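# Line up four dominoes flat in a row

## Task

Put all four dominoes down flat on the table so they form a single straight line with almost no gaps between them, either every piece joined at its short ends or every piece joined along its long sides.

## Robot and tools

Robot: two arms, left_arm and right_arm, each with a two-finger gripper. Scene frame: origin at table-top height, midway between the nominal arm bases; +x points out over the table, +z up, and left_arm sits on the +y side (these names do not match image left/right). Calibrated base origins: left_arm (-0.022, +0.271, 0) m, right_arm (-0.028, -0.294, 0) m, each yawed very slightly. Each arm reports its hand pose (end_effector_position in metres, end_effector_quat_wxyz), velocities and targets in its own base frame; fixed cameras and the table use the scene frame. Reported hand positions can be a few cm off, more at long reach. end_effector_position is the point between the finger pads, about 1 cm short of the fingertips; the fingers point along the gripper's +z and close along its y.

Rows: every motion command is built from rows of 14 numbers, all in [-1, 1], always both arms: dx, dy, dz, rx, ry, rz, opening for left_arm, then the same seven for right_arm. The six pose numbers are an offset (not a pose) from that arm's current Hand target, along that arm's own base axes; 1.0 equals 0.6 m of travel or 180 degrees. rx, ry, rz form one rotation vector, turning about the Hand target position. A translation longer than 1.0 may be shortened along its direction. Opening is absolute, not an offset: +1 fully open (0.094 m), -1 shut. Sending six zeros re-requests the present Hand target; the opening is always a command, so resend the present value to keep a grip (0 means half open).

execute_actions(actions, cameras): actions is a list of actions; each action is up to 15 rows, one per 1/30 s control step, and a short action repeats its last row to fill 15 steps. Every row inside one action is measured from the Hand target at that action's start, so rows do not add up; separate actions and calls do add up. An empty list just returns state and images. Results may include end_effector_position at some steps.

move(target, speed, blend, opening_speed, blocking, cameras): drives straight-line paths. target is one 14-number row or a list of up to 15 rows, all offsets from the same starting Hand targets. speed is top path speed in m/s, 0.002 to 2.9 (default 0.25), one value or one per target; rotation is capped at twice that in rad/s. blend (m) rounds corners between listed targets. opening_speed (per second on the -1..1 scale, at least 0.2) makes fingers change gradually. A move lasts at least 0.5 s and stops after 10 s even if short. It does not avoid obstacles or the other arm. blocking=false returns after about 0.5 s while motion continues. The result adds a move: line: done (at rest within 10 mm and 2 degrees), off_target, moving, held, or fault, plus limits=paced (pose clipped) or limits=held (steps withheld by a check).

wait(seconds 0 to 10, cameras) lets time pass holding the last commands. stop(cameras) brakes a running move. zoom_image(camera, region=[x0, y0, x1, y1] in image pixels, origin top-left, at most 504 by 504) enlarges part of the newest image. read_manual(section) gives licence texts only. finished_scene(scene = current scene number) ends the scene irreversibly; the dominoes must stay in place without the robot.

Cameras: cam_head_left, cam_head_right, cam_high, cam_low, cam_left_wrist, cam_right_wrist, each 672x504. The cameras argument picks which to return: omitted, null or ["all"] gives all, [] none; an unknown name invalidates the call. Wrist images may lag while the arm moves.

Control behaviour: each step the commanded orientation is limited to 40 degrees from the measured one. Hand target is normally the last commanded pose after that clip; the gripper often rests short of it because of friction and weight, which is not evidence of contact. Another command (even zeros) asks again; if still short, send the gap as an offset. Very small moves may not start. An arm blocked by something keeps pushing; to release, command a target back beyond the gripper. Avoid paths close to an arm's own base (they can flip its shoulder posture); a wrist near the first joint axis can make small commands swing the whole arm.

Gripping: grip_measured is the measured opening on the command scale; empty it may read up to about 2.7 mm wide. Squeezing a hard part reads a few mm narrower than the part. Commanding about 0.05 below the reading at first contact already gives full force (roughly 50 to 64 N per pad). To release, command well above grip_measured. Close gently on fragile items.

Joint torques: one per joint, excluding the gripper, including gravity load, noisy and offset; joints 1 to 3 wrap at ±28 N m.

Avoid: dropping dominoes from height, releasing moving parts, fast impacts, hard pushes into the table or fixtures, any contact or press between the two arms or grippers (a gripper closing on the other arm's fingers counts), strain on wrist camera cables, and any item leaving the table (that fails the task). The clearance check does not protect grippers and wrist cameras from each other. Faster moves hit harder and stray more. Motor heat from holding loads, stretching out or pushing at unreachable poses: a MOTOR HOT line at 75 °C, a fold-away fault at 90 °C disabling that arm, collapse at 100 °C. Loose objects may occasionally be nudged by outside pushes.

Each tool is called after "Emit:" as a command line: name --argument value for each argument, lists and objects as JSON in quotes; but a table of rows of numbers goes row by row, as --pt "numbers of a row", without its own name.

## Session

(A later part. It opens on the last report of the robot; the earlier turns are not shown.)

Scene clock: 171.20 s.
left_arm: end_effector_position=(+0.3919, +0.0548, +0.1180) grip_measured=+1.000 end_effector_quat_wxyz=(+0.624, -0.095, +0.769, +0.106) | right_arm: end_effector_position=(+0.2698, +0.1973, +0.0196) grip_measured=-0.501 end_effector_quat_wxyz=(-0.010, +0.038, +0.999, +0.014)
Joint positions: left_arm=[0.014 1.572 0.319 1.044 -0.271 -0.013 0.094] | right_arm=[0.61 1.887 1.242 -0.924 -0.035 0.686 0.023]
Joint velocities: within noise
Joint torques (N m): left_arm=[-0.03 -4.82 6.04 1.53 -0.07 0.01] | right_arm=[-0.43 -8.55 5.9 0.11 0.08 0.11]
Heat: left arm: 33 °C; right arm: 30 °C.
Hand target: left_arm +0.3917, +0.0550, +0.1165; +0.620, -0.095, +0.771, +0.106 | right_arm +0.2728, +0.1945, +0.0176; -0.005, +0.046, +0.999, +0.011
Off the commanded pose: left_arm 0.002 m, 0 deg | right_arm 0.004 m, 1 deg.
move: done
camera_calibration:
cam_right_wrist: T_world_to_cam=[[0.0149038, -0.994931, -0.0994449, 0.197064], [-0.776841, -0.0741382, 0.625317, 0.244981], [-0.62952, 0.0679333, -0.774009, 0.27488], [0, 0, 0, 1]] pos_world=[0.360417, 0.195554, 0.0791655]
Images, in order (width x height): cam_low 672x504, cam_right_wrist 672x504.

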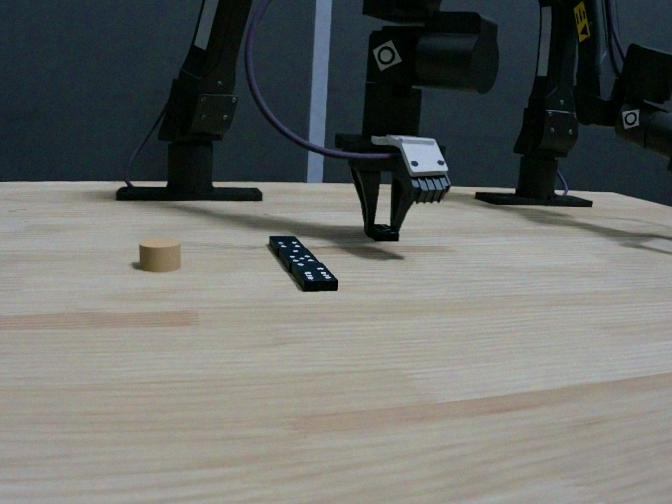

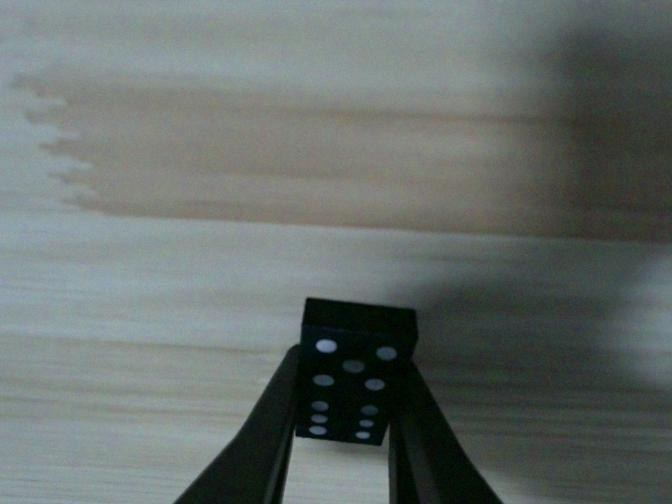

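Emit:
move --pt "0 0 0 0 0 0 1 0 0 0.1 0 0 0 -0.7" --pt "0 0 0 0 0 0 1 -0.023 -0.191 0.1 0 0 0.027 -0.7" --pt "0 0 0 0 0 0 1 -0.023 -0.191 0.022 0 0 0.027 -0.7" --speed '[0.1,0.3,0.12]' --cameras '["cam_right_wrist","cam_low"]'

Scene clock: 176.90 s.
left_arm: end_effector_position=(+0.3919, +0.0548, +0.1180) grip_measured=+1.000 end_effector_quat_wxyz=(+0.624, -0.095, +0.769, +0.106) | right_arm: end_effector_position=(+0.2588, +0.0793, +0.0338) grip_measured=-0.501 end_effector_quat_wxyz=(-0.007, +0.008, +1.000, +0.009)
Joint positions: left_arm=[0.014 1.572 0.319 1.044 -0.271 -0.013 0.094] | right_arm=[0.28 1.647 1.01 -0.942 -0.02 0.295 0.023]
Joint velocities: within noise
Joint torques (N m): left_arm=[-0.02 -4.82 6.04 1.53 -0.07 0] | right_arm=[0.01 -6.12 5.38 0.13 -0.05 -0.08]
Heat: left arm: 33 °C; right arm: 30 °C.
Hand target: left_arm +0.3917, +0.0550, +0.1165; +0.620, -0.095, +0.771, +0.106 | right_arm +0.2589, +0.0798, +0.0308; -0.005, +0.004, +1.000, +0.011
Off the commanded pose: left_arm 0.002 m, 0 deg | right_arm 0.003 m, 1 deg.
move: done
camera_calibration:
cam_right_wrist: T_world_to_cam=[[0.0765099, -0.993178, -0.0879933, 0.064764], [-0.775319, -0.114751, 0.621057, 0.221668], [-0.626918, 0.0207059, -0.77881, 0.290209], [0, 0, 0, 1]] pos_world=[0.348846, 0.0837498, 0.0940479]
Images, in order (width x height): cam_low 672x504, cam_right_wrist 672x504.

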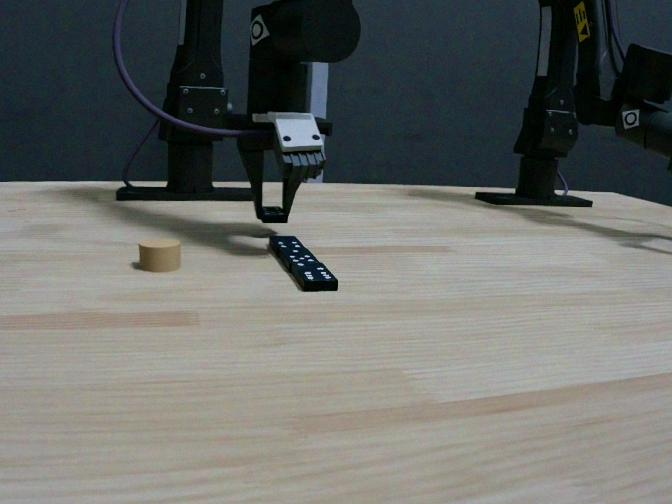

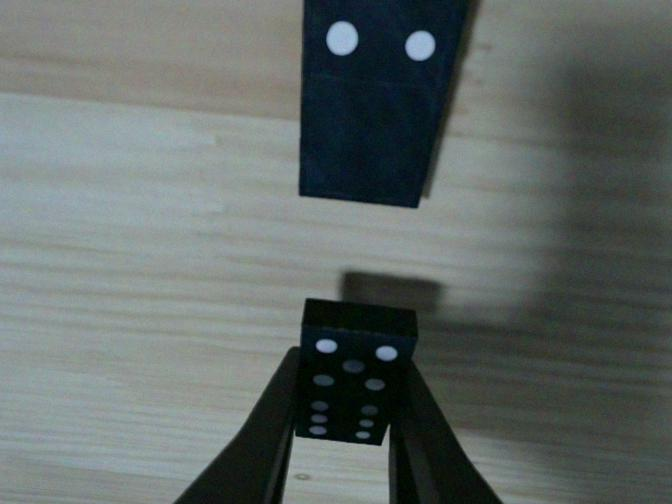

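Emit:
move --pt "0 0 0 0 0 0 1 0 0.006 0 0 0 0 -0.7" --pt "0 0 0 0 0 0 1 0 0.006 -0.022 0 0 0 -0.7" --pt "0 0 0 0 0 0 1 0.04 0.006 -0.015 0 0 0 -0.7" --speed '[0.06,0.06,0.04]' --cameras '["cam_right_wrist","cam_low"]'

Scene clock: 181.00 s.
left_arm: end_effector_position=(+0.3919, +0.0548, +0.1180) grip_measured=+1.000 end_effector_quat_wxyz=(+0.624, -0.095, +0.769, +0.106) | right_arm: end_effector_position=(+0.2736, +0.0820, +0.0180) grip_measured=-0.501 end_effector_quat_wxyz=(-0.013, +0.006, +1.000, +0.007)
Joint positions: left_arm=[0.014 1.572 0.319 1.044 -0.271 -0.013 0.094] | right_arm=[0.274 1.739 1.046 -0.899 -0.022 0.286 0.023]
Joint velocities: within noise
Joint torques (N m): left_arm=[-0.03 -4.81 6.06 1.53 -0.07 0.01] | right_arm=[-0.53 -6.16 8.81 -0.05 -0.05 -0.06]
Heat: left arm: 33 °C; right arm: 30 °C.
Hand target: left_arm +0.3917, +0.0550, +0.1165; +0.620, -0.095, +0.771, +0.106 | right_arm +0.2829, +0.0834, +0.0218; -0.005, +0.004, +1.000, +0.011
Off the commanded pose: left_arm 0.002 m, 0 deg | right_arm 0.010 m, 1 deg.
move: done
camera_calibration:
cam_right_wrist: T_world_to_cam=[[0.0795046, -0.993056, -0.0867126, 0.0641312], [-0.7667, -0.116511, 0.631345, 0.240937], [-0.637064, 0.0162876, -0.770639, 0.290072], [0, 0, 0, 1]] pos_world=[0.364422, 0.087033, 0.0769873]
Images, in order (width x height): cam_low 672x504, cam_right_wrist 672x504.

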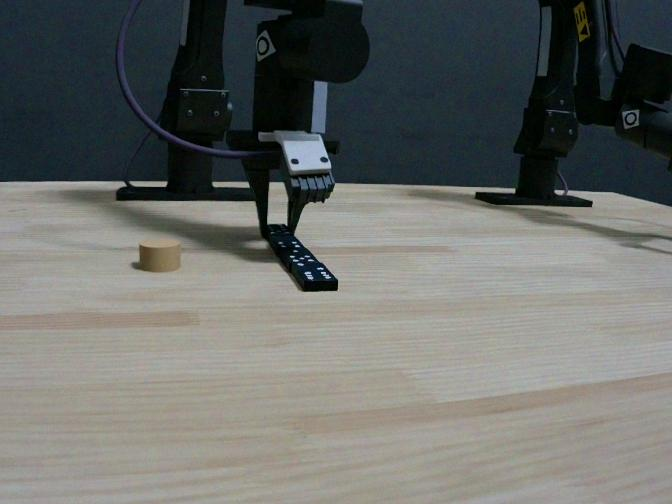

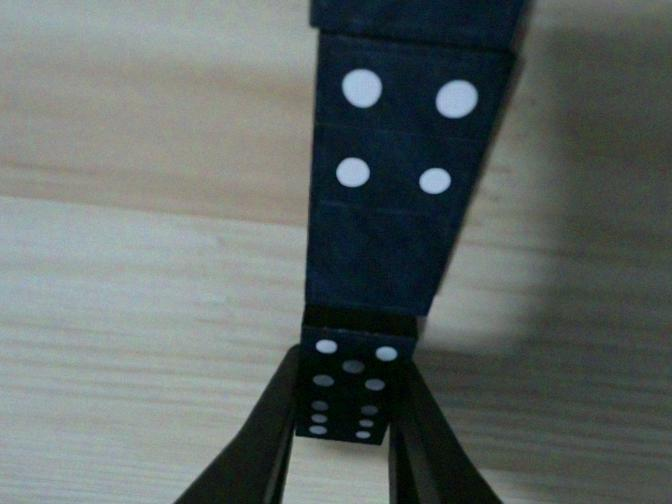

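Emit:
move --pt "0 0 0 0 0 0 1 -0.002 -0.0065 0.0 0 0 0 -0.7" --pt "0 0 0 0 0 0 1 0.022 -0.005 0.0 0 0 0 -0.7" --speed 0.03 --cameras '["cam_right_wrist","cam_low"]'

Emit:
zoom_image --camera "cam_right_wrist" --region '[260, 200, 480, 440]'

Emit:
zoom_image --camera "cam_low" --region '[240, 190, 350, 300]'

Scene clock: 185.33 s.
left_arm: end_effector_position=(+0.3919, +0.0548, +0.1180) grip_measured=+1.000 end_effector_quat_wxyz=(+0.624, -0.095, +0.769, +0.106) | right_arm: end_effector_position=(+0.2867, +0.0800, +0.0184) grip_measured=-0.501 end_effector_quat_wxyz=(-0.013, +0.005, +1.000, +0.009)
Joint positions: left_arm=[0.014 1.572 0.319 1.044 -0.271 -0.013 0.094] | right_arm=[0.254 1.781 1.098 -0.909 -0.024 0.265 0.023]
Joint velocities: within noise
Joint torques (N m): left_arm=[-0.03 -4.82 6.05 1.53 -0.06 0] | right_arm=[-0.55 -6.48 8.84 -0.05 -0.02 -0.06]
Heat: left arm: 34 °C; right arm: 30 °C.
Hand target: left_arm +0.3917, +0.0550, +0.1165; +0.620, -0.095, +0.771, +0.106 | right_arm +0.2961, +0.0804, +0.0218; -0.005, +0.004, +1.000, +0.011
Off the commanded pose: left_arm 0.002 m, 0 deg | right_arm 0.010 m, 1 deg.
move: done
camera_calibration:
cam_right_wrist: T_world_to_cam=[[0.0802459, -0.992709, -0.0899438, 0.0608932], [-0.766818, -0.119131, 0.630712, 0.250727], [-0.636829, 0.0183585, -0.770787, 0.298584], [0, 0, 0, 1]] pos_world=[0.377523, 0.0848372, 0.0774851]
Images, in order (width x height): cam_low 672x504, cam_right_wrist 672x504.

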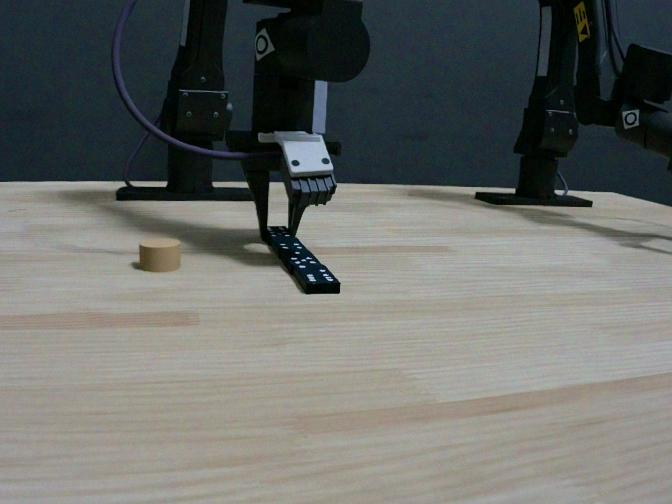

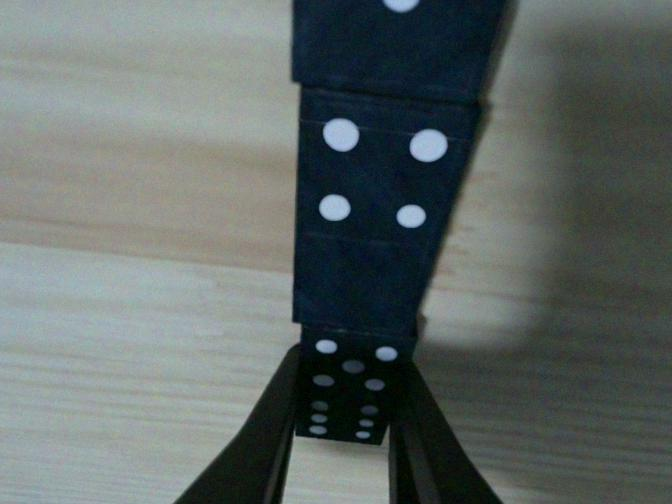

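Scaled by 2.100 from the camera's 672x504 image, which has a finer 960x720 frame.

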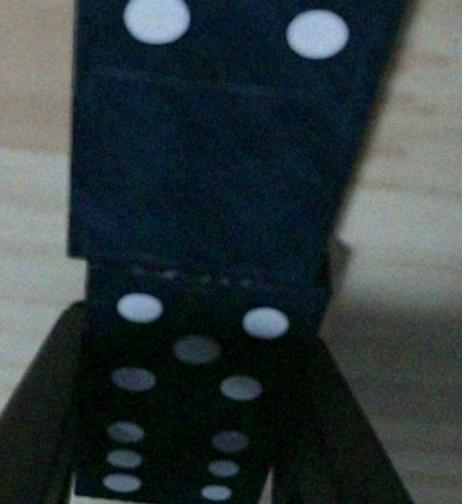

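Scaled by 4.582 from the camera's 672x504 image, which has a finer 960x720 frame.

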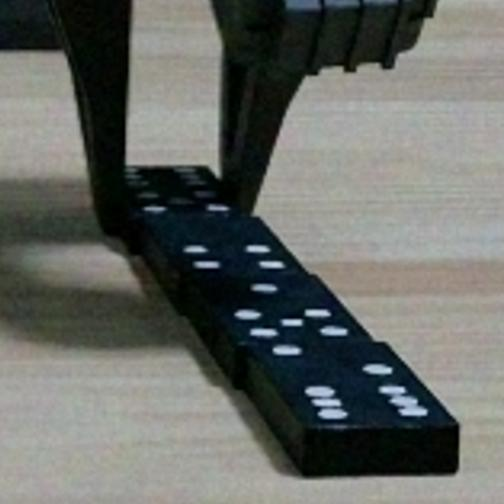

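Emit:
move --pt "0 0 0 0 0 0 1 -0.012 0 0.0 0 0 0 -0.7" --pt "0 0 0 0 0 0 1 -0.012 0 0.0 0 0 0 -0.2" --pt "0 0 0 0 0 0 1 -0.012 0 0.1 0 0 0 -0.2" --pt "0 0 0 0 0 0 1 0.18 0.004 0.1 0 0 0 -0.2" --pt "0 0 0 0 0 0 1 0.18 0.004 0.028 0 0 0 -0.2" --speed '[0.04,0.05,0.12,0.2,0.08]' --opening_speed 1.2 --cameras '["cam_right_wrist","cam_low"]'

Scene clock: 195.80 s.
left_arm: end_effector_position=(+0.3919, +0.0548, +0.1180) grip_measured=+1.000 end_effector_quat_wxyz=(+0.624, -0.095, +0.769, +0.106) | right_arm: end_effector_position=(+0.4030, +0.0840, +0.0427) grip_measured=-0.201 end_effector_quat_wxyz=(-0.007, +0.007, +1.000, +0.011)
Joint positions: left_arm=[0.014 1.572 0.319 1.044 -0.271 -0.013 0.094] | right_arm=[0.193 2.157 1.736 -1.159 -0.024 0.205 0.038]
Joint velocities: within noise
Joint torques (N m): left_arm=[-0.02 -4.82 6.05 1.53 -0.06 0.01] | right_arm=[-0.27 -11.14 5.87 0.15 0.01 -0.04]
Heat: left arm: 34 °C; right arm: 31 °C.
Hand target: left_arm +0.3917, +0.0550, +0.1165; +0.620, -0.095, +0.771, +0.106 | right_arm +0.4040, +0.0828, +0.0384; -0.006, +0.004, +1.000, +0.011
Off the commanded pose: left_arm 0.002 m, 0 deg | right_arm 0.004 m, 0 deg.
move: done
camera_calibration:
cam_right_wrist: T_world_to_cam=[[0.0791039, -0.992555, -0.092614, 0.0583158], [-0.774808, -0.119673, 0.620766, 0.328757], [-0.627228, 0.0226531, -0.778507, 0.387316], [0, 0, 0, 1]] pos_world=[0.493046, 0.0884511, 0.102847]
Images, in order (width x height): cam_low 672x504, cam_right_wrist 672x504.

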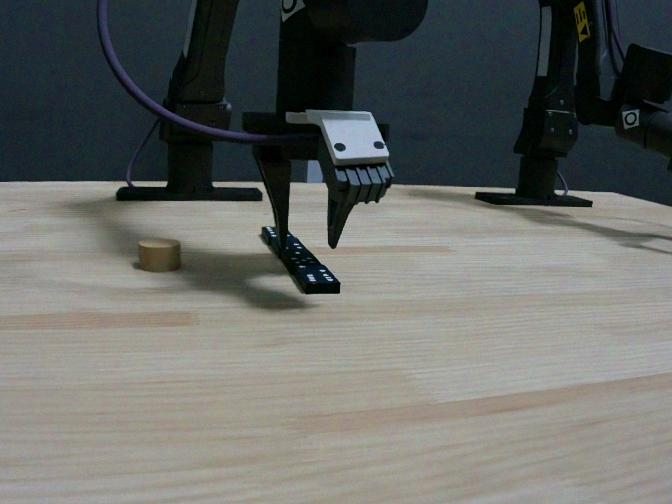

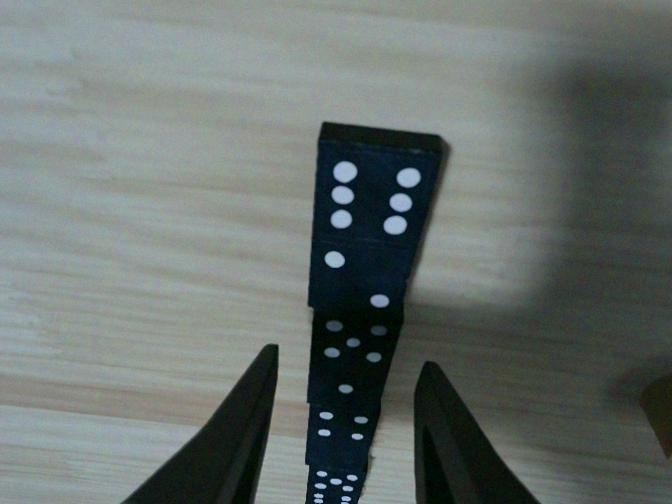

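Emit:
move --pt "0 0 0 0 0 0 1 0 -0.001 -0.032 0 0 0 -0.2" --pt "0 0 0 0 0 0 1 0 -0.001 -0.028 0 0 0 -0.58" --pt "0 0 0 0 0 0 1 0 -0.001 -0.028 0 0 0 -0.2" --pt "0 0 0 0 0 0 1 0 -0.001 0.02 0 0 0 -0.2" --pt "0 0 0 0 0 0 1 -0.08 -0.003 0.02 0 0 0 -0.2" --speed '[0.06,0.05,0.06,0.08,0.1]' --opening_speed 0.8 --cameras '["cam_right_wrist"]'

Scene clock: 203.23 s.
left_arm: end_effector_position=(+0.3919, +0.0548, +0.1180) grip_measured=+1.000 end_effector_quat_wxyz=(+0.624, -0.095, +0.769, +0.106) | right_arm: end_effector_position=(+0.3542, +0.0790, +0.0413) grip_measured=-0.201 end_effector_quat_wxyz=(-0.025, +0.001, +1.000, +0.007)
Joint positions: left_arm=[0.014 1.572 0.319 1.044 -0.271 -0.013 0.094] | right_arm=[0.205 2.005 1.498 -1.109 -0.024 0.207 0.038]
Joint velocities: within noise
Joint torques (N m): left_arm=[-0.03 -4.82 6.05 1.53 -0.07 0.01] | right_arm=[0.51 -13.14 5.3 0.07 0 0.11]
Heat: left arm: 34 °C; right arm: 30 °C.
Hand target: left_arm +0.3917, +0.0550, +0.1165; +0.620, -0.095, +0.771, +0.106 | right_arm +0.3561, +0.0810, +0.0505; -0.006, +0.004, +1.000, +0.011
Off the commanded pose: left_arm 0.002 m, 0 deg | right_arm 0.009 m, 2 deg.
move: done
camera_calibration:
cam_right_wrist: T_world_to_cam=[[0.0868224, -0.992288, -0.0884694, 0.0541951], [-0.750936, -0.123542, 0.648716, 0.281879], [-0.654642, 0.0101119, -0.755871, 0.365566], [0, 0, 0, 1]] pos_world=[0.446283, 0.0849046, 0.0982559]
Images, in order (width x height): cam_right_wrist 672x504.

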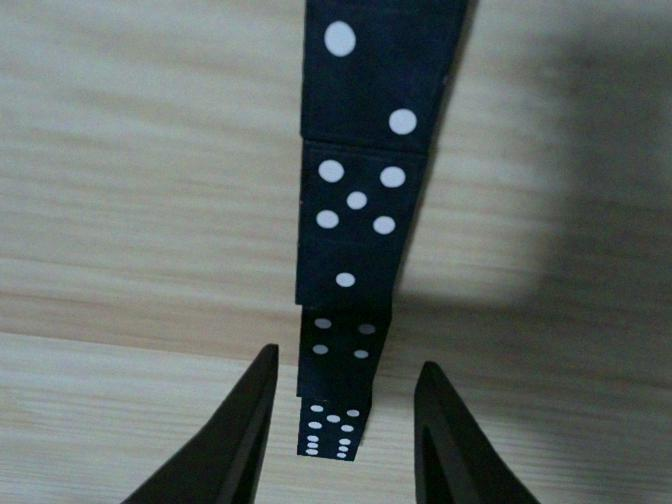

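A/D joint aligned. Next joint.

Emit:
move --pt "0 0 0 0 0 0 1 0 0.003 -0.05 0 0 0 -0.2" --pt "0 0 0 0 0 0 1 0 0.003 -0.046 0 0 0 -0.58" --pt "0 0 0 0 0 0 1 0 0.003 -0.046 0 0 0 -0.2" --pt "0 0 0 0 0 0 1 0 0.003 0.00 0 0 0 -0.2" --pt "0 0 0 0 0 0 1 -0.08 0 0.0 0 0 0 -0.2" --speed '[0.06,0.05,0.06,0.08,0.1]' --opening_speed 0.8 --cameras '["cam_right_wrist"]'

Scene clock: 209.63 s.
left_arm: end_effector_position=(+0.3919, +0.0548, +0.1180) grip_measured=+1.000 end_effector_quat_wxyz=(+0.624, -0.095, +0.769, +0.106) | right_arm: end_effector_position=(+0.3062, +0.0790, +0.0435) grip_measured=-0.201 end_effector_quat_wxyz=(-0.024, +0.001, +1.000, +0.007)
Joint positions: left_arm=[0.014 1.572 0.319 1.044 -0.271 -0.013 0.094] | right_arm=[0.236 1.831 1.269 -1.052 -0.024 0.237 0.038]
Joint velocities: within noise
Joint torques (N m): left_arm=[-0.03 -4.82 6.05 1.53 -0.06 0] | right_arm=[0.46 -11.21 5.45 0.05 -0.01 0.13]
Heat: left arm: 34 °C; right arm: 30 °C.
Hand target: left_arm +0.3917, +0.0550, +0.1165; +0.620, -0.095, +0.771, +0.106 | right_arm +0.3081, +0.0810, +0.0505; -0.006, +0.004, +1.000, +0.011
Off the commanded pose: left_arm 0.002 m, 0 deg | right_arm 0.008 m, 2 deg.
move: done
camera_calibration:
cam_right_wrist: T_world_to_cam=[[0.087353, -0.992349, -0.0872486, 0.0583414], [-0.751848, -0.123132, 0.647737, 0.24471], [-0.653525, 0.00901589, -0.756851, 0.335561], [0, 0, 0, 1]] pos_world=[0.398186, 0.0850014, 0.100552]
Images, in order (width x height): cam_right_wrist 672x504.

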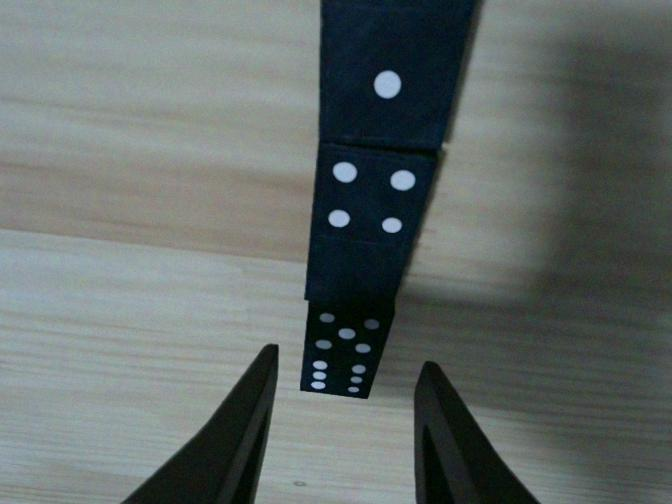

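Emit:
move --pt "0 0 0 0 0 0 1 0 -0.006 -0.05 0 0 0 -0.2" --speed 0.07 --cameras '["cam_right_wrist"]'

Scene clock: 215.33 s.
left_arm: end_effector_position=(+0.3919, +0.0548, +0.1180) grip_measured=+1.000 end_effector_quat_wxyz=(+0.624, -0.095, +0.769, +0.106) | right_arm: end_effector_position=(+0.3080, +0.0795, +0.0243) grip_measured=-0.201 end_effector_quat_wxyz=(-0.006, +0.001, +1.000, +0.011)
Joint positions: left_arm=[0.014 1.572 0.319 1.044 -0.271 -0.013 0.094] | right_arm=[0.236 1.831 1.188 -0.935 -0.024 0.237 0.038]
Joint velocities: within noise
Joint torques (N m): left_arm=[-0.03 -4.82 6.05 1.53 -0.06 0.01] | right_arm=[-0.68 -7.94 5.34 0.15 -0.02 0.02]
Heat: left arm: 34 °C; right arm: 29 °C.
Hand target: left_arm +0.3917, +0.0550, +0.1165; +0.620, -0.095, +0.771, +0.106 | right_arm +0.3081, +0.0774, +0.0205; -0.006, +0.004, +1.000, +0.011
Off the commanded pose: left_arm 0.002 m, 0 deg | right_arm 0.004 m, 0 deg.
move: done
camera_calibration:
cam_right_wrist: T_world_to_cam=[[0.0901414, -0.991623, -0.0925156, 0.0561568], [-0.774234, -0.128204, 0.619778, 0.266597], [-0.626447, 0.015761, -0.779305, 0.313843], [0, 0, 0, 1]] pos_world=[0.397952, 0.0849186, 0.0845435]
Images, in order (width x height): cam_right_wrist 672x504.

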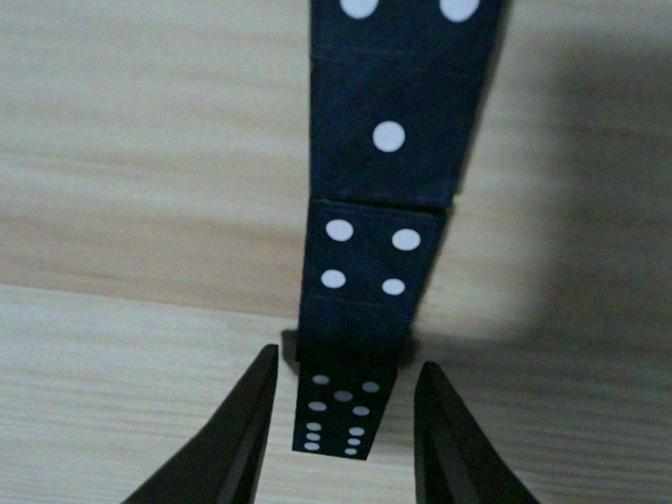

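Emit:
move --pt "0 0 0 0 0 0 1 -0.001 -0.006 -0.002 0 0 0 -0.2" --pt "0 0 0 0 0 0 1 -0.001 -0.006 -0.004 0 0 0 -0.2" --speed 0.05 --cameras '["cam_right_wrist"]'

Scene clock: 218.33 s.
left_arm: end_effector_position=(+0.3919, +0.0548, +0.1180) grip_measured=+1.000 end_effector_quat_wxyz=(+0.624, -0.095, +0.769, +0.106) | right_arm: end_effector_position=(+0.3076, +0.0755, +0.0217) grip_measured=-0.201 end_effector_quat_wxyz=(-0.007, +0.005, +1.000, +0.011)
Joint positions: left_arm=[0.014 1.572 0.319 1.044 -0.271 -0.013 0.094] | right_arm=[0.224 1.831 1.177 -0.925 -0.024 0.234 0.038]
Joint velocities: within noise
Joint torques (N m): left_arm=[-0.03 -4.82 6.05 1.53 -0.07 0] | right_arm=[-0.44 -8.02 5.23 0.13 -0.04 -0.08]
Heat: left arm: 34 °C; right arm: 29 °C.
Hand target: left_arm +0.3917, +0.0550, +0.1165; +0.620, -0.095, +0.771, +0.106 | right_arm +0.3074, +0.0738, +0.0181; -0.006, +0.004, +1.000, +0.011
Off the commanded pose: left_arm 0.002 m, 0 deg | right_arm 0.004 m, 0 deg.
move: done
camera_calibration:
cam_right_wrist: T_world_to_cam=[[0.0814097, -0.992383, -0.0924542, 0.0547375], [-0.774866, -0.121361, 0.620366, 0.267014], [-0.626861, 0.0211358, -0.778844, 0.311399], [0, 0, 0, 1]] pos_world=[0.397648, 0.0801441, 0.0819457]
Images, in order (width x height): cam_right_wrist 672x504.

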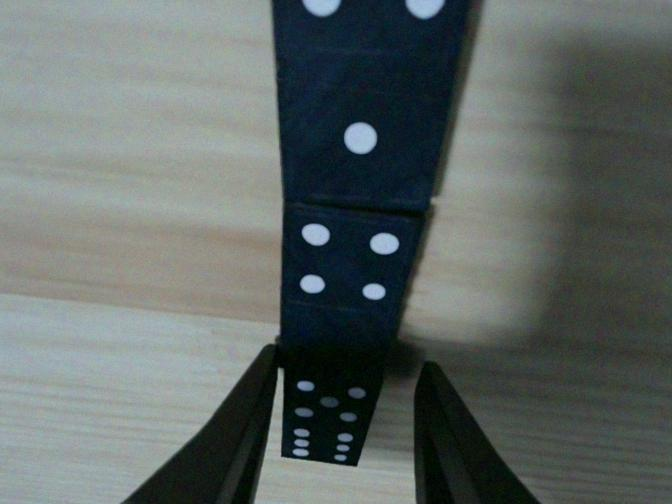

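Emit:
move --pt "0 0 0 0 0 0 1 0 0 0.002 0 0 0 -0.2" --pt "0 0 0 0 0 0 1 0 0 0.002 0 0 0 -0.58" --pt "0 0 0 0 0 0 1 0 0 0.002 0 0 0 -0.2" --pt "0 0 0 0 0 0 1 0 0 0.1 0 0 0 -0.2" --pt "0 0 0 0 0 0 1 0.08 0 0.22 0 0 0 -0.2" --speed '[0.06,0.05,0.06,0.1,0.2]' --opening_speed 0.8

Emit:
zoom_image --camera "cam_low" --region '[240, 190, 350, 300]'

Emit:
zoom_image --camera "cam_high" --region '[270, 280, 390, 380]'

Emit:
zoom_image --camera "cam_right_wrist" --region '[220, 0, 500, 350]'

Scene clock: 226.13 s.
left_arm: end_effector_position=(+0.3919, +0.0548, +0.1180) grip_measured=+1.000 end_effector_quat_wxyz=(+0.624, -0.095, +0.769, +0.106) | right_arm: end_effector_position=(+0.3498, +0.0745, +0.1435) grip_measured=-0.201 end_effector_quat_wxyz=(-0.014, +0.006, +1.000, +0.009)
Joint positions: left_arm=[0.014 1.572 0.319 1.044 -0.271 -0.013 0.094] | right_arm=[0.195 1.931 1.803 -1.467 -0.024 0.206 0.038]
Joint velocities: within noise
Joint torques (N m): left_arm=[-0.03 -4.82 6.05 1.53 -0.07 0] | right_arm=[-0.36 -8.91 9.84 -0.14 0.03 -0.07]
Heat: left arm: 35 °C; right arm: 30 °C.
Hand target: left_arm +0.3917, +0.0550, +0.1165; +0.620, -0.095, +0.771, +0.106 | right_arm +0.3554, +0.0738, +0.1501; -0.006, +0.004, +1.000, +0.011
Off the commanded pose: left_arm 0.002 m, 0 deg | right_arm 0.009 m, 1 deg.
move: done
camera_calibration:
cam_left_wrist: T_world_to_cam=[[0.349511, -0.936796, 0.0159481, -0.0859136], [-0.704537, -0.274002, -0.654638, 0.400465], [0.617632, 0.217567, -0.755775, -0.0530799], [0, 0, 0, 1]] pos_world=[0.344954, 0.0407929, 0.223413]
cam_right_wrist: T_world_to_cam=[[0.0792781, -0.992699, -0.0909026, 0.062121], [-0.765518, -0.119036, 0.632307, 0.218837], [-0.638512, 0.0194594, -0.769366, 0.435575], [0, 0, 0, 1]] pos_world=[0.440718, 0.079241, 0.202391]

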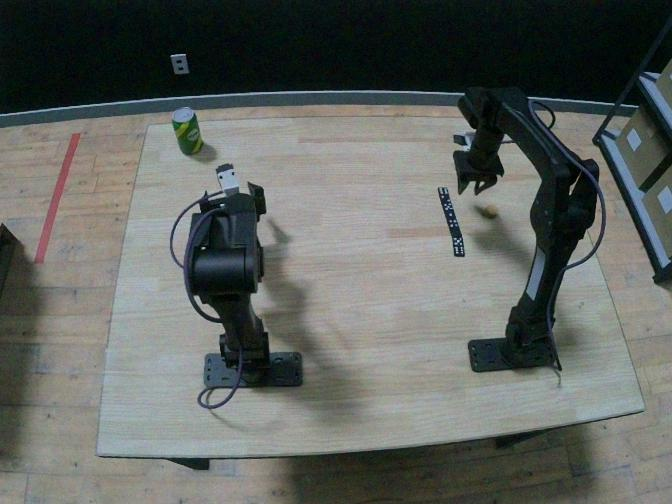

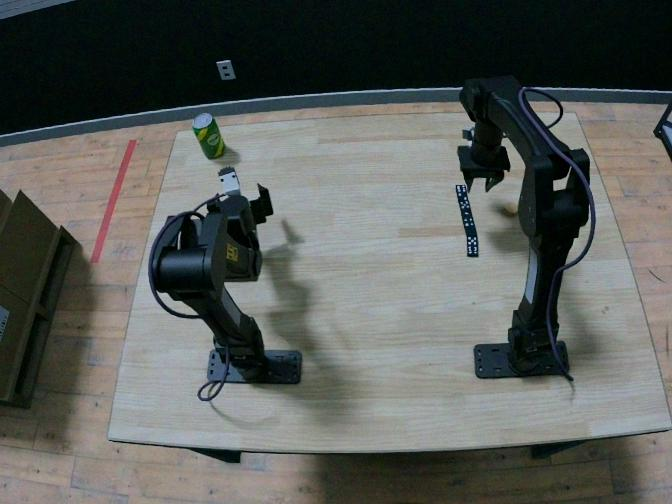

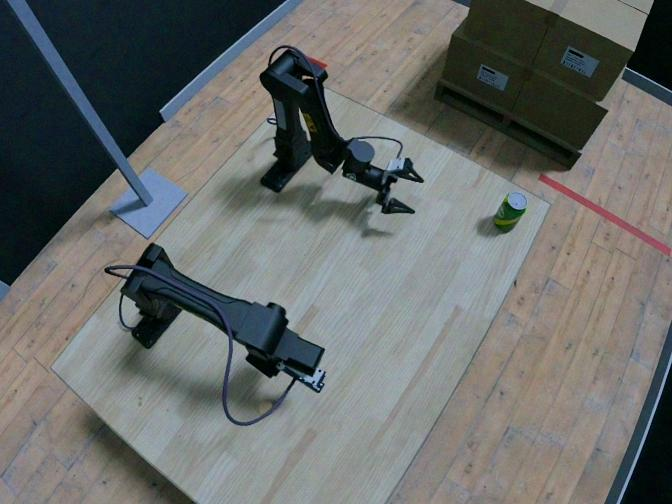

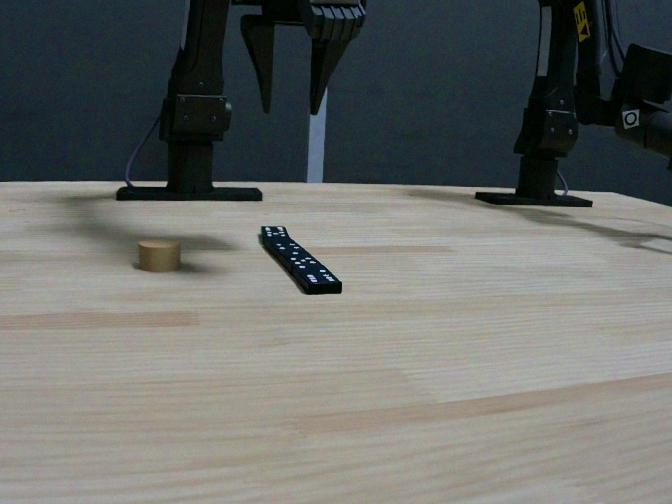

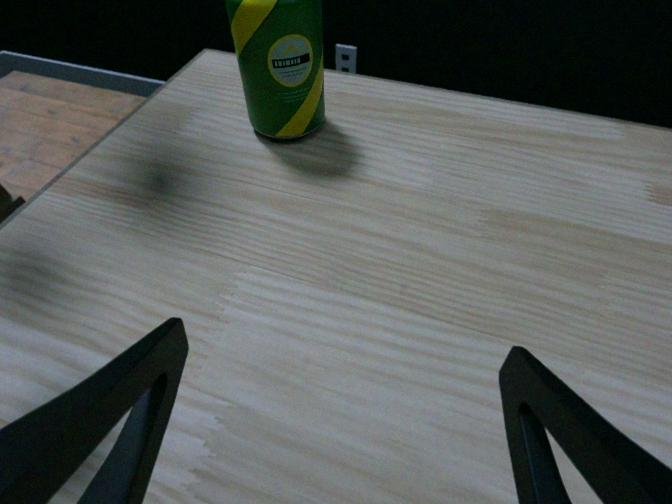

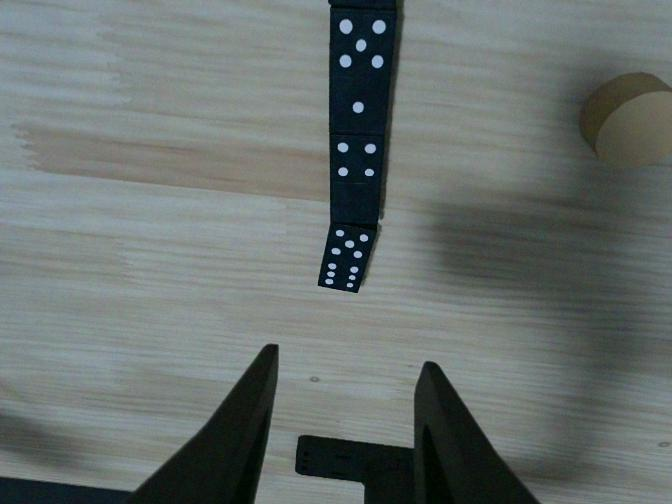

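Scaled by 4.582 from the camera's 672x504 image, which has a finer 960x720 frame.

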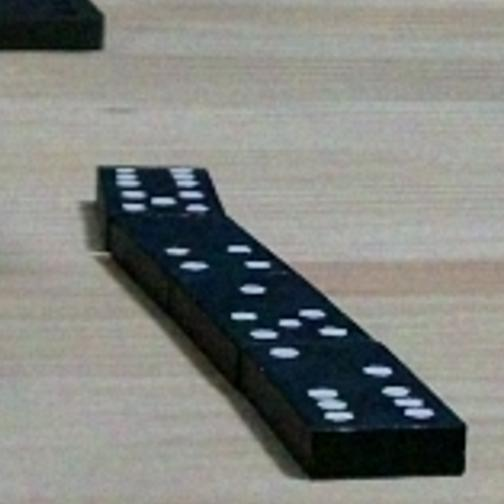

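Scaled by 4.200 from the camera's 672x504 image, which has a finer 960x720 frame.

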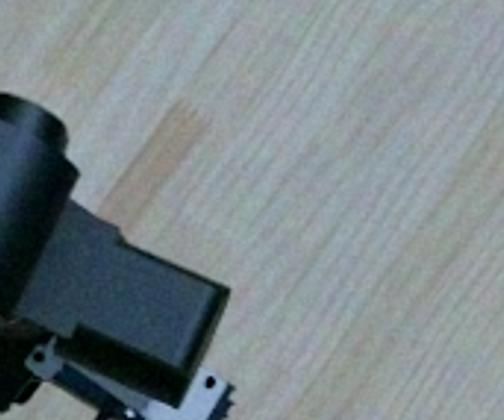

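Scaled by 1.440 from the camera's 672x504 image, which has a finer 960x720 frame.

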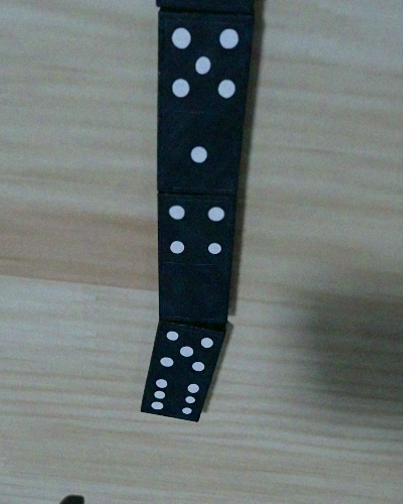

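Emit:
move --pt "0 0 0 0 0 0 1 -0.122 0.008 -0.17 0 0 0.0233 -0.1" --pt "0 0 0 0 0 0 1 -0.122 0.008 -0.21 0 0 0.0233 -0.1" --speed '[0.2,0.07]' --cameras '["cam_right_wrist"]'

Scene clock: 232.37 s.
left_arm: end_effector_position=(+0.3919, +0.0548, +0.1180) grip_measured=+1.000 end_effector_quat_wxyz=(+0.624, -0.095, +0.769, +0.106) | right_arm: end_effector_position=(+0.2821, +0.0777, +0.0250) grip_measured=-0.101 end_effector_quat_wxyz=(-0.012, -0.027, +1.000, +0.010)
Joint positions: left_arm=[0.014 1.572 0.319 1.044 -0.271 -0.013 0.094] | right_arm=[0.251 1.75 1.09 -0.929 -0.024 0.196 0.042]
Joint velocities: within noise
Joint torques (N m): left_arm=[-0.03 -4.82 6.05 1.53 -0.07 0] | right_arm=[0.42 -7.92 5.22 0.12 0.01 -0.05]
Heat: left arm: 35 °C; right arm: 30 °C.
Hand target: left_arm +0.3917, +0.0550, +0.1165; +0.620, -0.095, +0.771, +0.106 | right_arm +0.2823, +0.0786, +0.0241; -0.006, -0.033, +0.999, +0.011
Off the commanded pose: left_arm 0.002 m, 0 deg | right_arm 0.001 m, 1 deg.
move: done
camera_calibration:
cam_right_wrist: T_world_to_cam=[[0.144703, -0.985213, -0.0917407, 0.0409166], [-0.759449, -0.170018, 0.627957, 0.244749], [-0.634269, -0.0211949, -0.772822, 0.303191], [0, 0, 0, 1]] pos_world=[0.372259, 0.0883494, 0.0843747]
Images, in order (width x height): cam_right_wrist 672x504.

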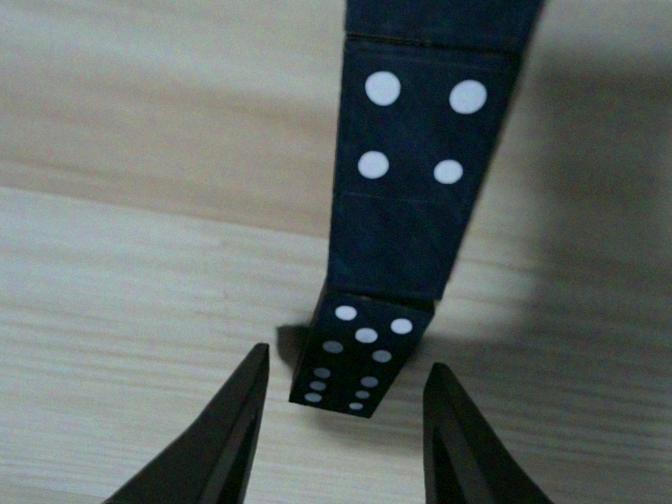

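Emit:
move --pt "0 0 0 0 0 0 1 -0.003 0.0 -0.012 0 0 0 -0.1" --pt "0 0 0 0 0 0 1 -0.003 0.0 -0.008 0 0 0 -0.7" --pt "0 0 0 0 0 0 1 -0.014 0.0 0.008 0 0 0 -0.7" --pt "0 0 0 0 0 0 1 -0.014 -0.005 0.008 0 0 0 -0.7" --speed 0.05 --opening_speed 0.5 --cameras '["cam_right_wrist"]'

Scene clock: 240.00 s.
left_arm: end_effector_position=(+0.3919, +0.0548, +0.1180) grip_measured=+1.000 end_effector_quat_wxyz=(+0.624, -0.095, +0.769, +0.106) | right_arm: end_effector_position=(+0.2786, +0.0778, +0.0238) grip_measured=-0.507 end_effector_quat_wxyz=(-0.009, -0.030, +0.999, +0.010)
Joint positions: left_arm=[0.014 1.572 0.319 1.044 -0.271 -0.013 0.094] | right_arm=[0.254 1.735 1.066 -0.915 -0.024 0.194 0.023]
Joint velocities: within noise
Joint torques (N m): left_arm=[-0.03 -4.82 6.05 1.53 -0.07 0] | right_arm=[-0.23 -9.87 5.2 -0.11 0 -0.05]
Heat: left arm: 35 °C; right arm: 30 °C.
Hand target: left_arm +0.3917, +0.0550, +0.1165; +0.620, -0.095, +0.771, +0.106 | right_arm +0.2738, +0.0756, +0.0289; -0.006, -0.033, +0.999, +0.011
Off the commanded pose: left_arm 0.002 m, 0 deg | right_arm 0.007 m, 0 deg.
move: done
camera_calibration:
cam_right_wrist: T_world_to_cam=[[0.150439, -0.984294, -0.0923757, 0.0397668], [-0.762207, -0.174986, 0.623234, 0.244108], [-0.62961, -0.0233492, -0.776561, 0.298907], [0, 0, 0, 1]] pos_world=[0.368273, 0.0888368, 0.0836566]
Images, in order (width x height): cam_right_wrist 672x504.

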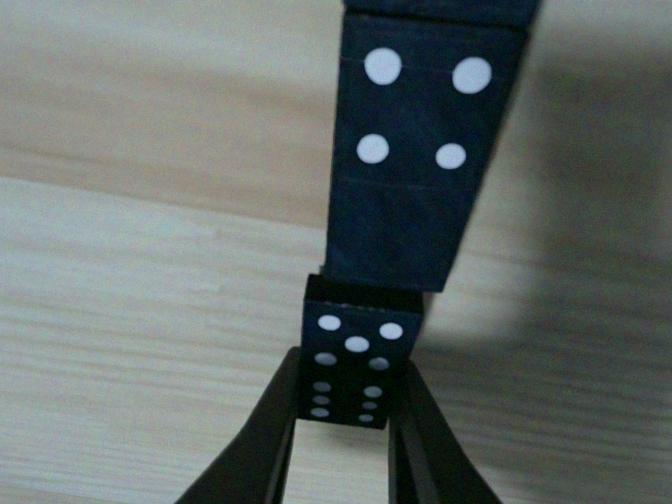

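Emit:
move --pt "0 0 0 0 0 0 1 -0.012 0 0.004 0 0 0 -0.7" --pt "0 0 0 0 0 0 1 -0.012 -0.007 0.004 0 0 0 -0.7" --pt "0 0 0 0 0 0 1 -0.003 -0.0065 -0.012 0 0 0 -0.7" --speed 0.05 --cameras '["cam_right_wrist"]'

Scene clock: 243.57 s.
left_arm: end_effector_position=(+0.3919, +0.0548, +0.1180) grip_measured=+1.000 end_effector_quat_wxyz=(+0.624, -0.095, +0.769, +0.106) | right_arm: end_effector_position=(+0.2729, +0.0737, +0.0258) grip_measured=-0.507 end_effector_quat_wxyz=(-0.006, -0.031, +0.999, +0.011)
Joint positions: left_arm=[0.014 1.572 0.319 1.044 -0.271 -0.013 0.094] | right_arm=[0.245 1.703 1.037 -0.912 -0.024 0.183 0.023]
Joint velocities: within noise
Joint torques (N m): left_arm=[-0.02 -4.82 6.04 1.53 -0.07 0] | right_arm=[-0.51 -6.64 4.97 0.14 0.04 -0.05]
Heat: left arm: 35 °C; right arm: 29 °C.
Hand target: left_arm +0.3917, +0.0550, +0.1165; +0.620, -0.095, +0.771, +0.106 | right_arm +0.2721, +0.0717, +0.0217; -0.006, -0.033, +0.999, +0.011
Off the commanded pose: left_arm 0.002 m, 0 deg | right_arm 0.005 m, 0 deg.
move: done
camera_calibration:
cam_right_wrist: T_world_to_cam=[[0.153655, -0.98373, -0.0930913, 0.0358284], [-0.765355, -0.178073, 0.618483, 0.23897], [-0.624997, -0.0237849, -0.780265, 0.295672], [0, 0, 0, 1]] pos_world=[0.362186, 0.0848321, 0.0862386]
Images, in order (width x height): cam_right_wrist 672x504.

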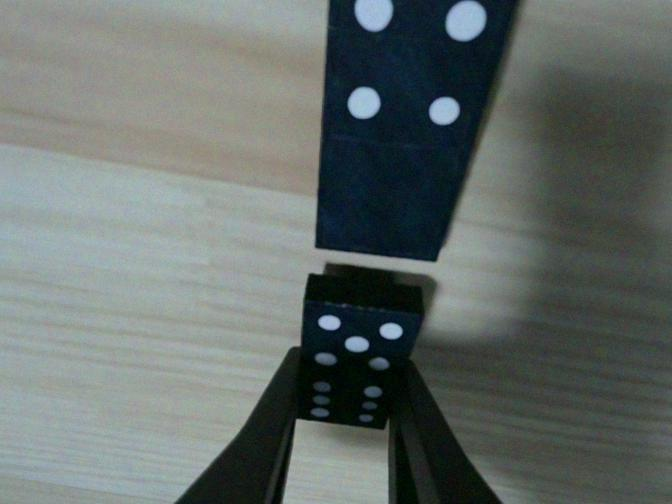

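Emit:
move --pt "0 0 0 0 0 0 1 0 0.0 -0.014 0 0 0 -0.7" --pt "0 0 0 0 0 0 1 0.022 0.0005 -0.004 0 0 0 -0.7" --speed 0.04 --cameras '["cam_right_wrist"]'

Scene clock: 247.07 s.
left_arm: end_effector_position=(+0.3919, +0.0548, +0.1180) grip_measured=+1.000 end_effector_quat_wxyz=(+0.624, -0.095, +0.769, +0.106) | right_arm: end_effector_position=(+0.2745, +0.0722, +0.0192) grip_measured=-0.507 end_effector_quat_wxyz=(-0.016, -0.031, +0.999, +0.011)
Joint positions: left_arm=[0.014 1.572 0.319 1.044 -0.271 -0.013 0.094] | right_arm=[0.236 1.736 1.047 -0.908 -0.028 0.174 0.023]
Joint velocities: within noise
Joint torques (N m): left_arm=[-0.03 -4.82 6.05 1.53 -0.06 0] | right_arm=[-0.72 -5.46 8.16 0.08 0.06 -0.09]
Heat: left arm: 35 °C; right arm: 29 °C.
Hand target: left_arm +0.3917, +0.0550, +0.1165; +0.620, -0.095, +0.771, +0.106 | right_arm +0.2854, +0.0720, +0.0194; -0.006, -0.033, +0.999, +0.011
Off the commanded pose: left_arm 0.002 m, 0 deg | right_arm 0.011 m, 1 deg.
move: off_target (right_arm)
camera_calibration:
cam_right_wrist: T_world_to_cam=[[0.151409, -0.983896, -0.0949934, 0.0341173], [-0.75319, -0.177072, 0.633522, 0.240357], [-0.640141, -0.024373, -0.767871, 0.295528], [0, 0, 0, 1]] pos_world=[0.365048, 0.0833312, 0.0778966]
Images, in order (width x height): cam_right_wrist 672x504.

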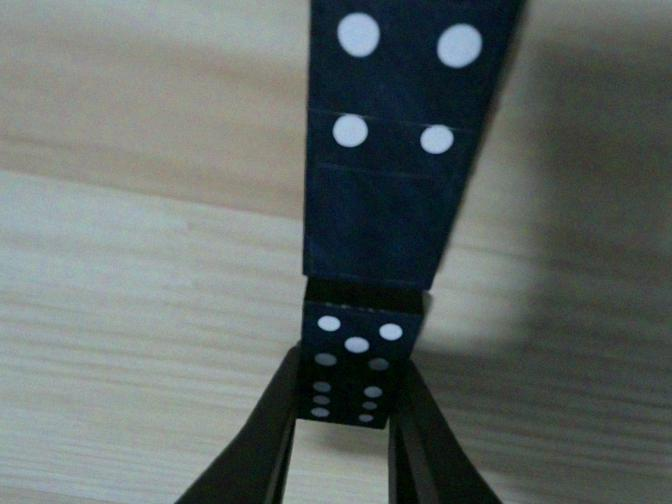

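Emit:
move --target '[0,0,0,0,0,0,1,0.014,0.001,0.004,0,0,0,-0.7]' --speed 0.04 --cameras '["cam_right_wrist"]'

Emit:
zoom_image --camera "cam_right_wrist" --region '[260, 200, 480, 440]'

Scene clock: 249.17 s.
left_arm: end_effector_position=(+0.3919, +0.0548, +0.1180) grip_measured=+1.000 end_effector_quat_wxyz=(+0.624, -0.095, +0.769, +0.106) | right_arm: end_effector_position=(+0.2830, +0.0727, +0.0196) grip_measured=-0.507 end_effector_quat_wxyz=(-0.016, -0.031, +0.999, +0.011)
Joint positions: left_arm=[0.014 1.572 0.319 1.044 -0.271 -0.013 0.094] | right_arm=[0.231 1.765 1.084 -0.916 -0.028 0.169 0.023]
Joint velocities: within noise
Joint torques (N m): left_arm=[-0.03 -4.82 6.05 1.53 -0.06 0.01] | right_arm=[-0.57 -6.09 8.58 0.02 0.01 -0.07]
Heat: left arm: 35 °C; right arm: 30 °C.
Hand target: left_arm +0.3917, +0.0550, +0.1165; +0.620, -0.095, +0.771, +0.106 | right_arm +0.2937, +0.0726, +0.0217; -0.006, -0.033, +0.999, +0.011
Off the commanded pose: left_arm 0.002 m, 0 deg | right_arm 0.011 m, 1 deg.
move: off_target (right_arm)
camera_calibration:
cam_right_wrist: T_world_to_cam=[[0.151324, -0.983897, -0.0951148, 0.0333925], [-0.753022, -0.177078, 0.63372, 0.246579], [-0.640358, -0.0242738, -0.767693, 0.301271], [0, 0, 0, 1]] pos_world=[0.373547, 0.0838315, 0.0781974]
Images, in order (width x height): cam_right_wrist 672x504.

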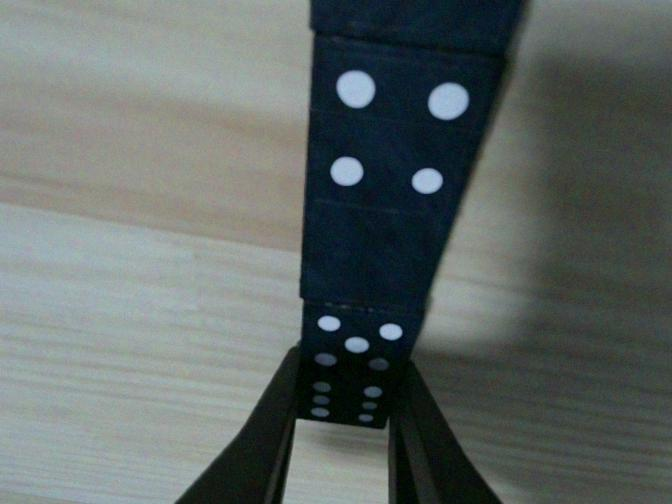

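Scaled by 2.100 from the camera's 672x504 image, which has a finer 960x720 frame.

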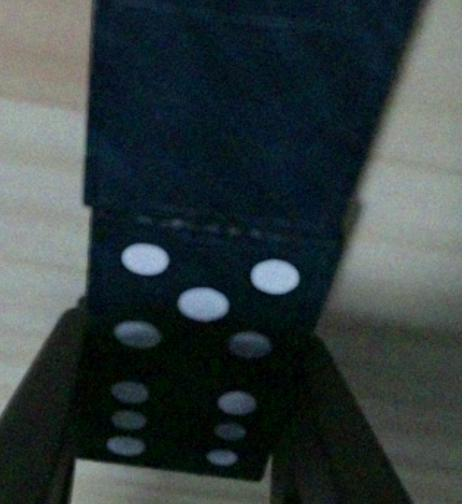

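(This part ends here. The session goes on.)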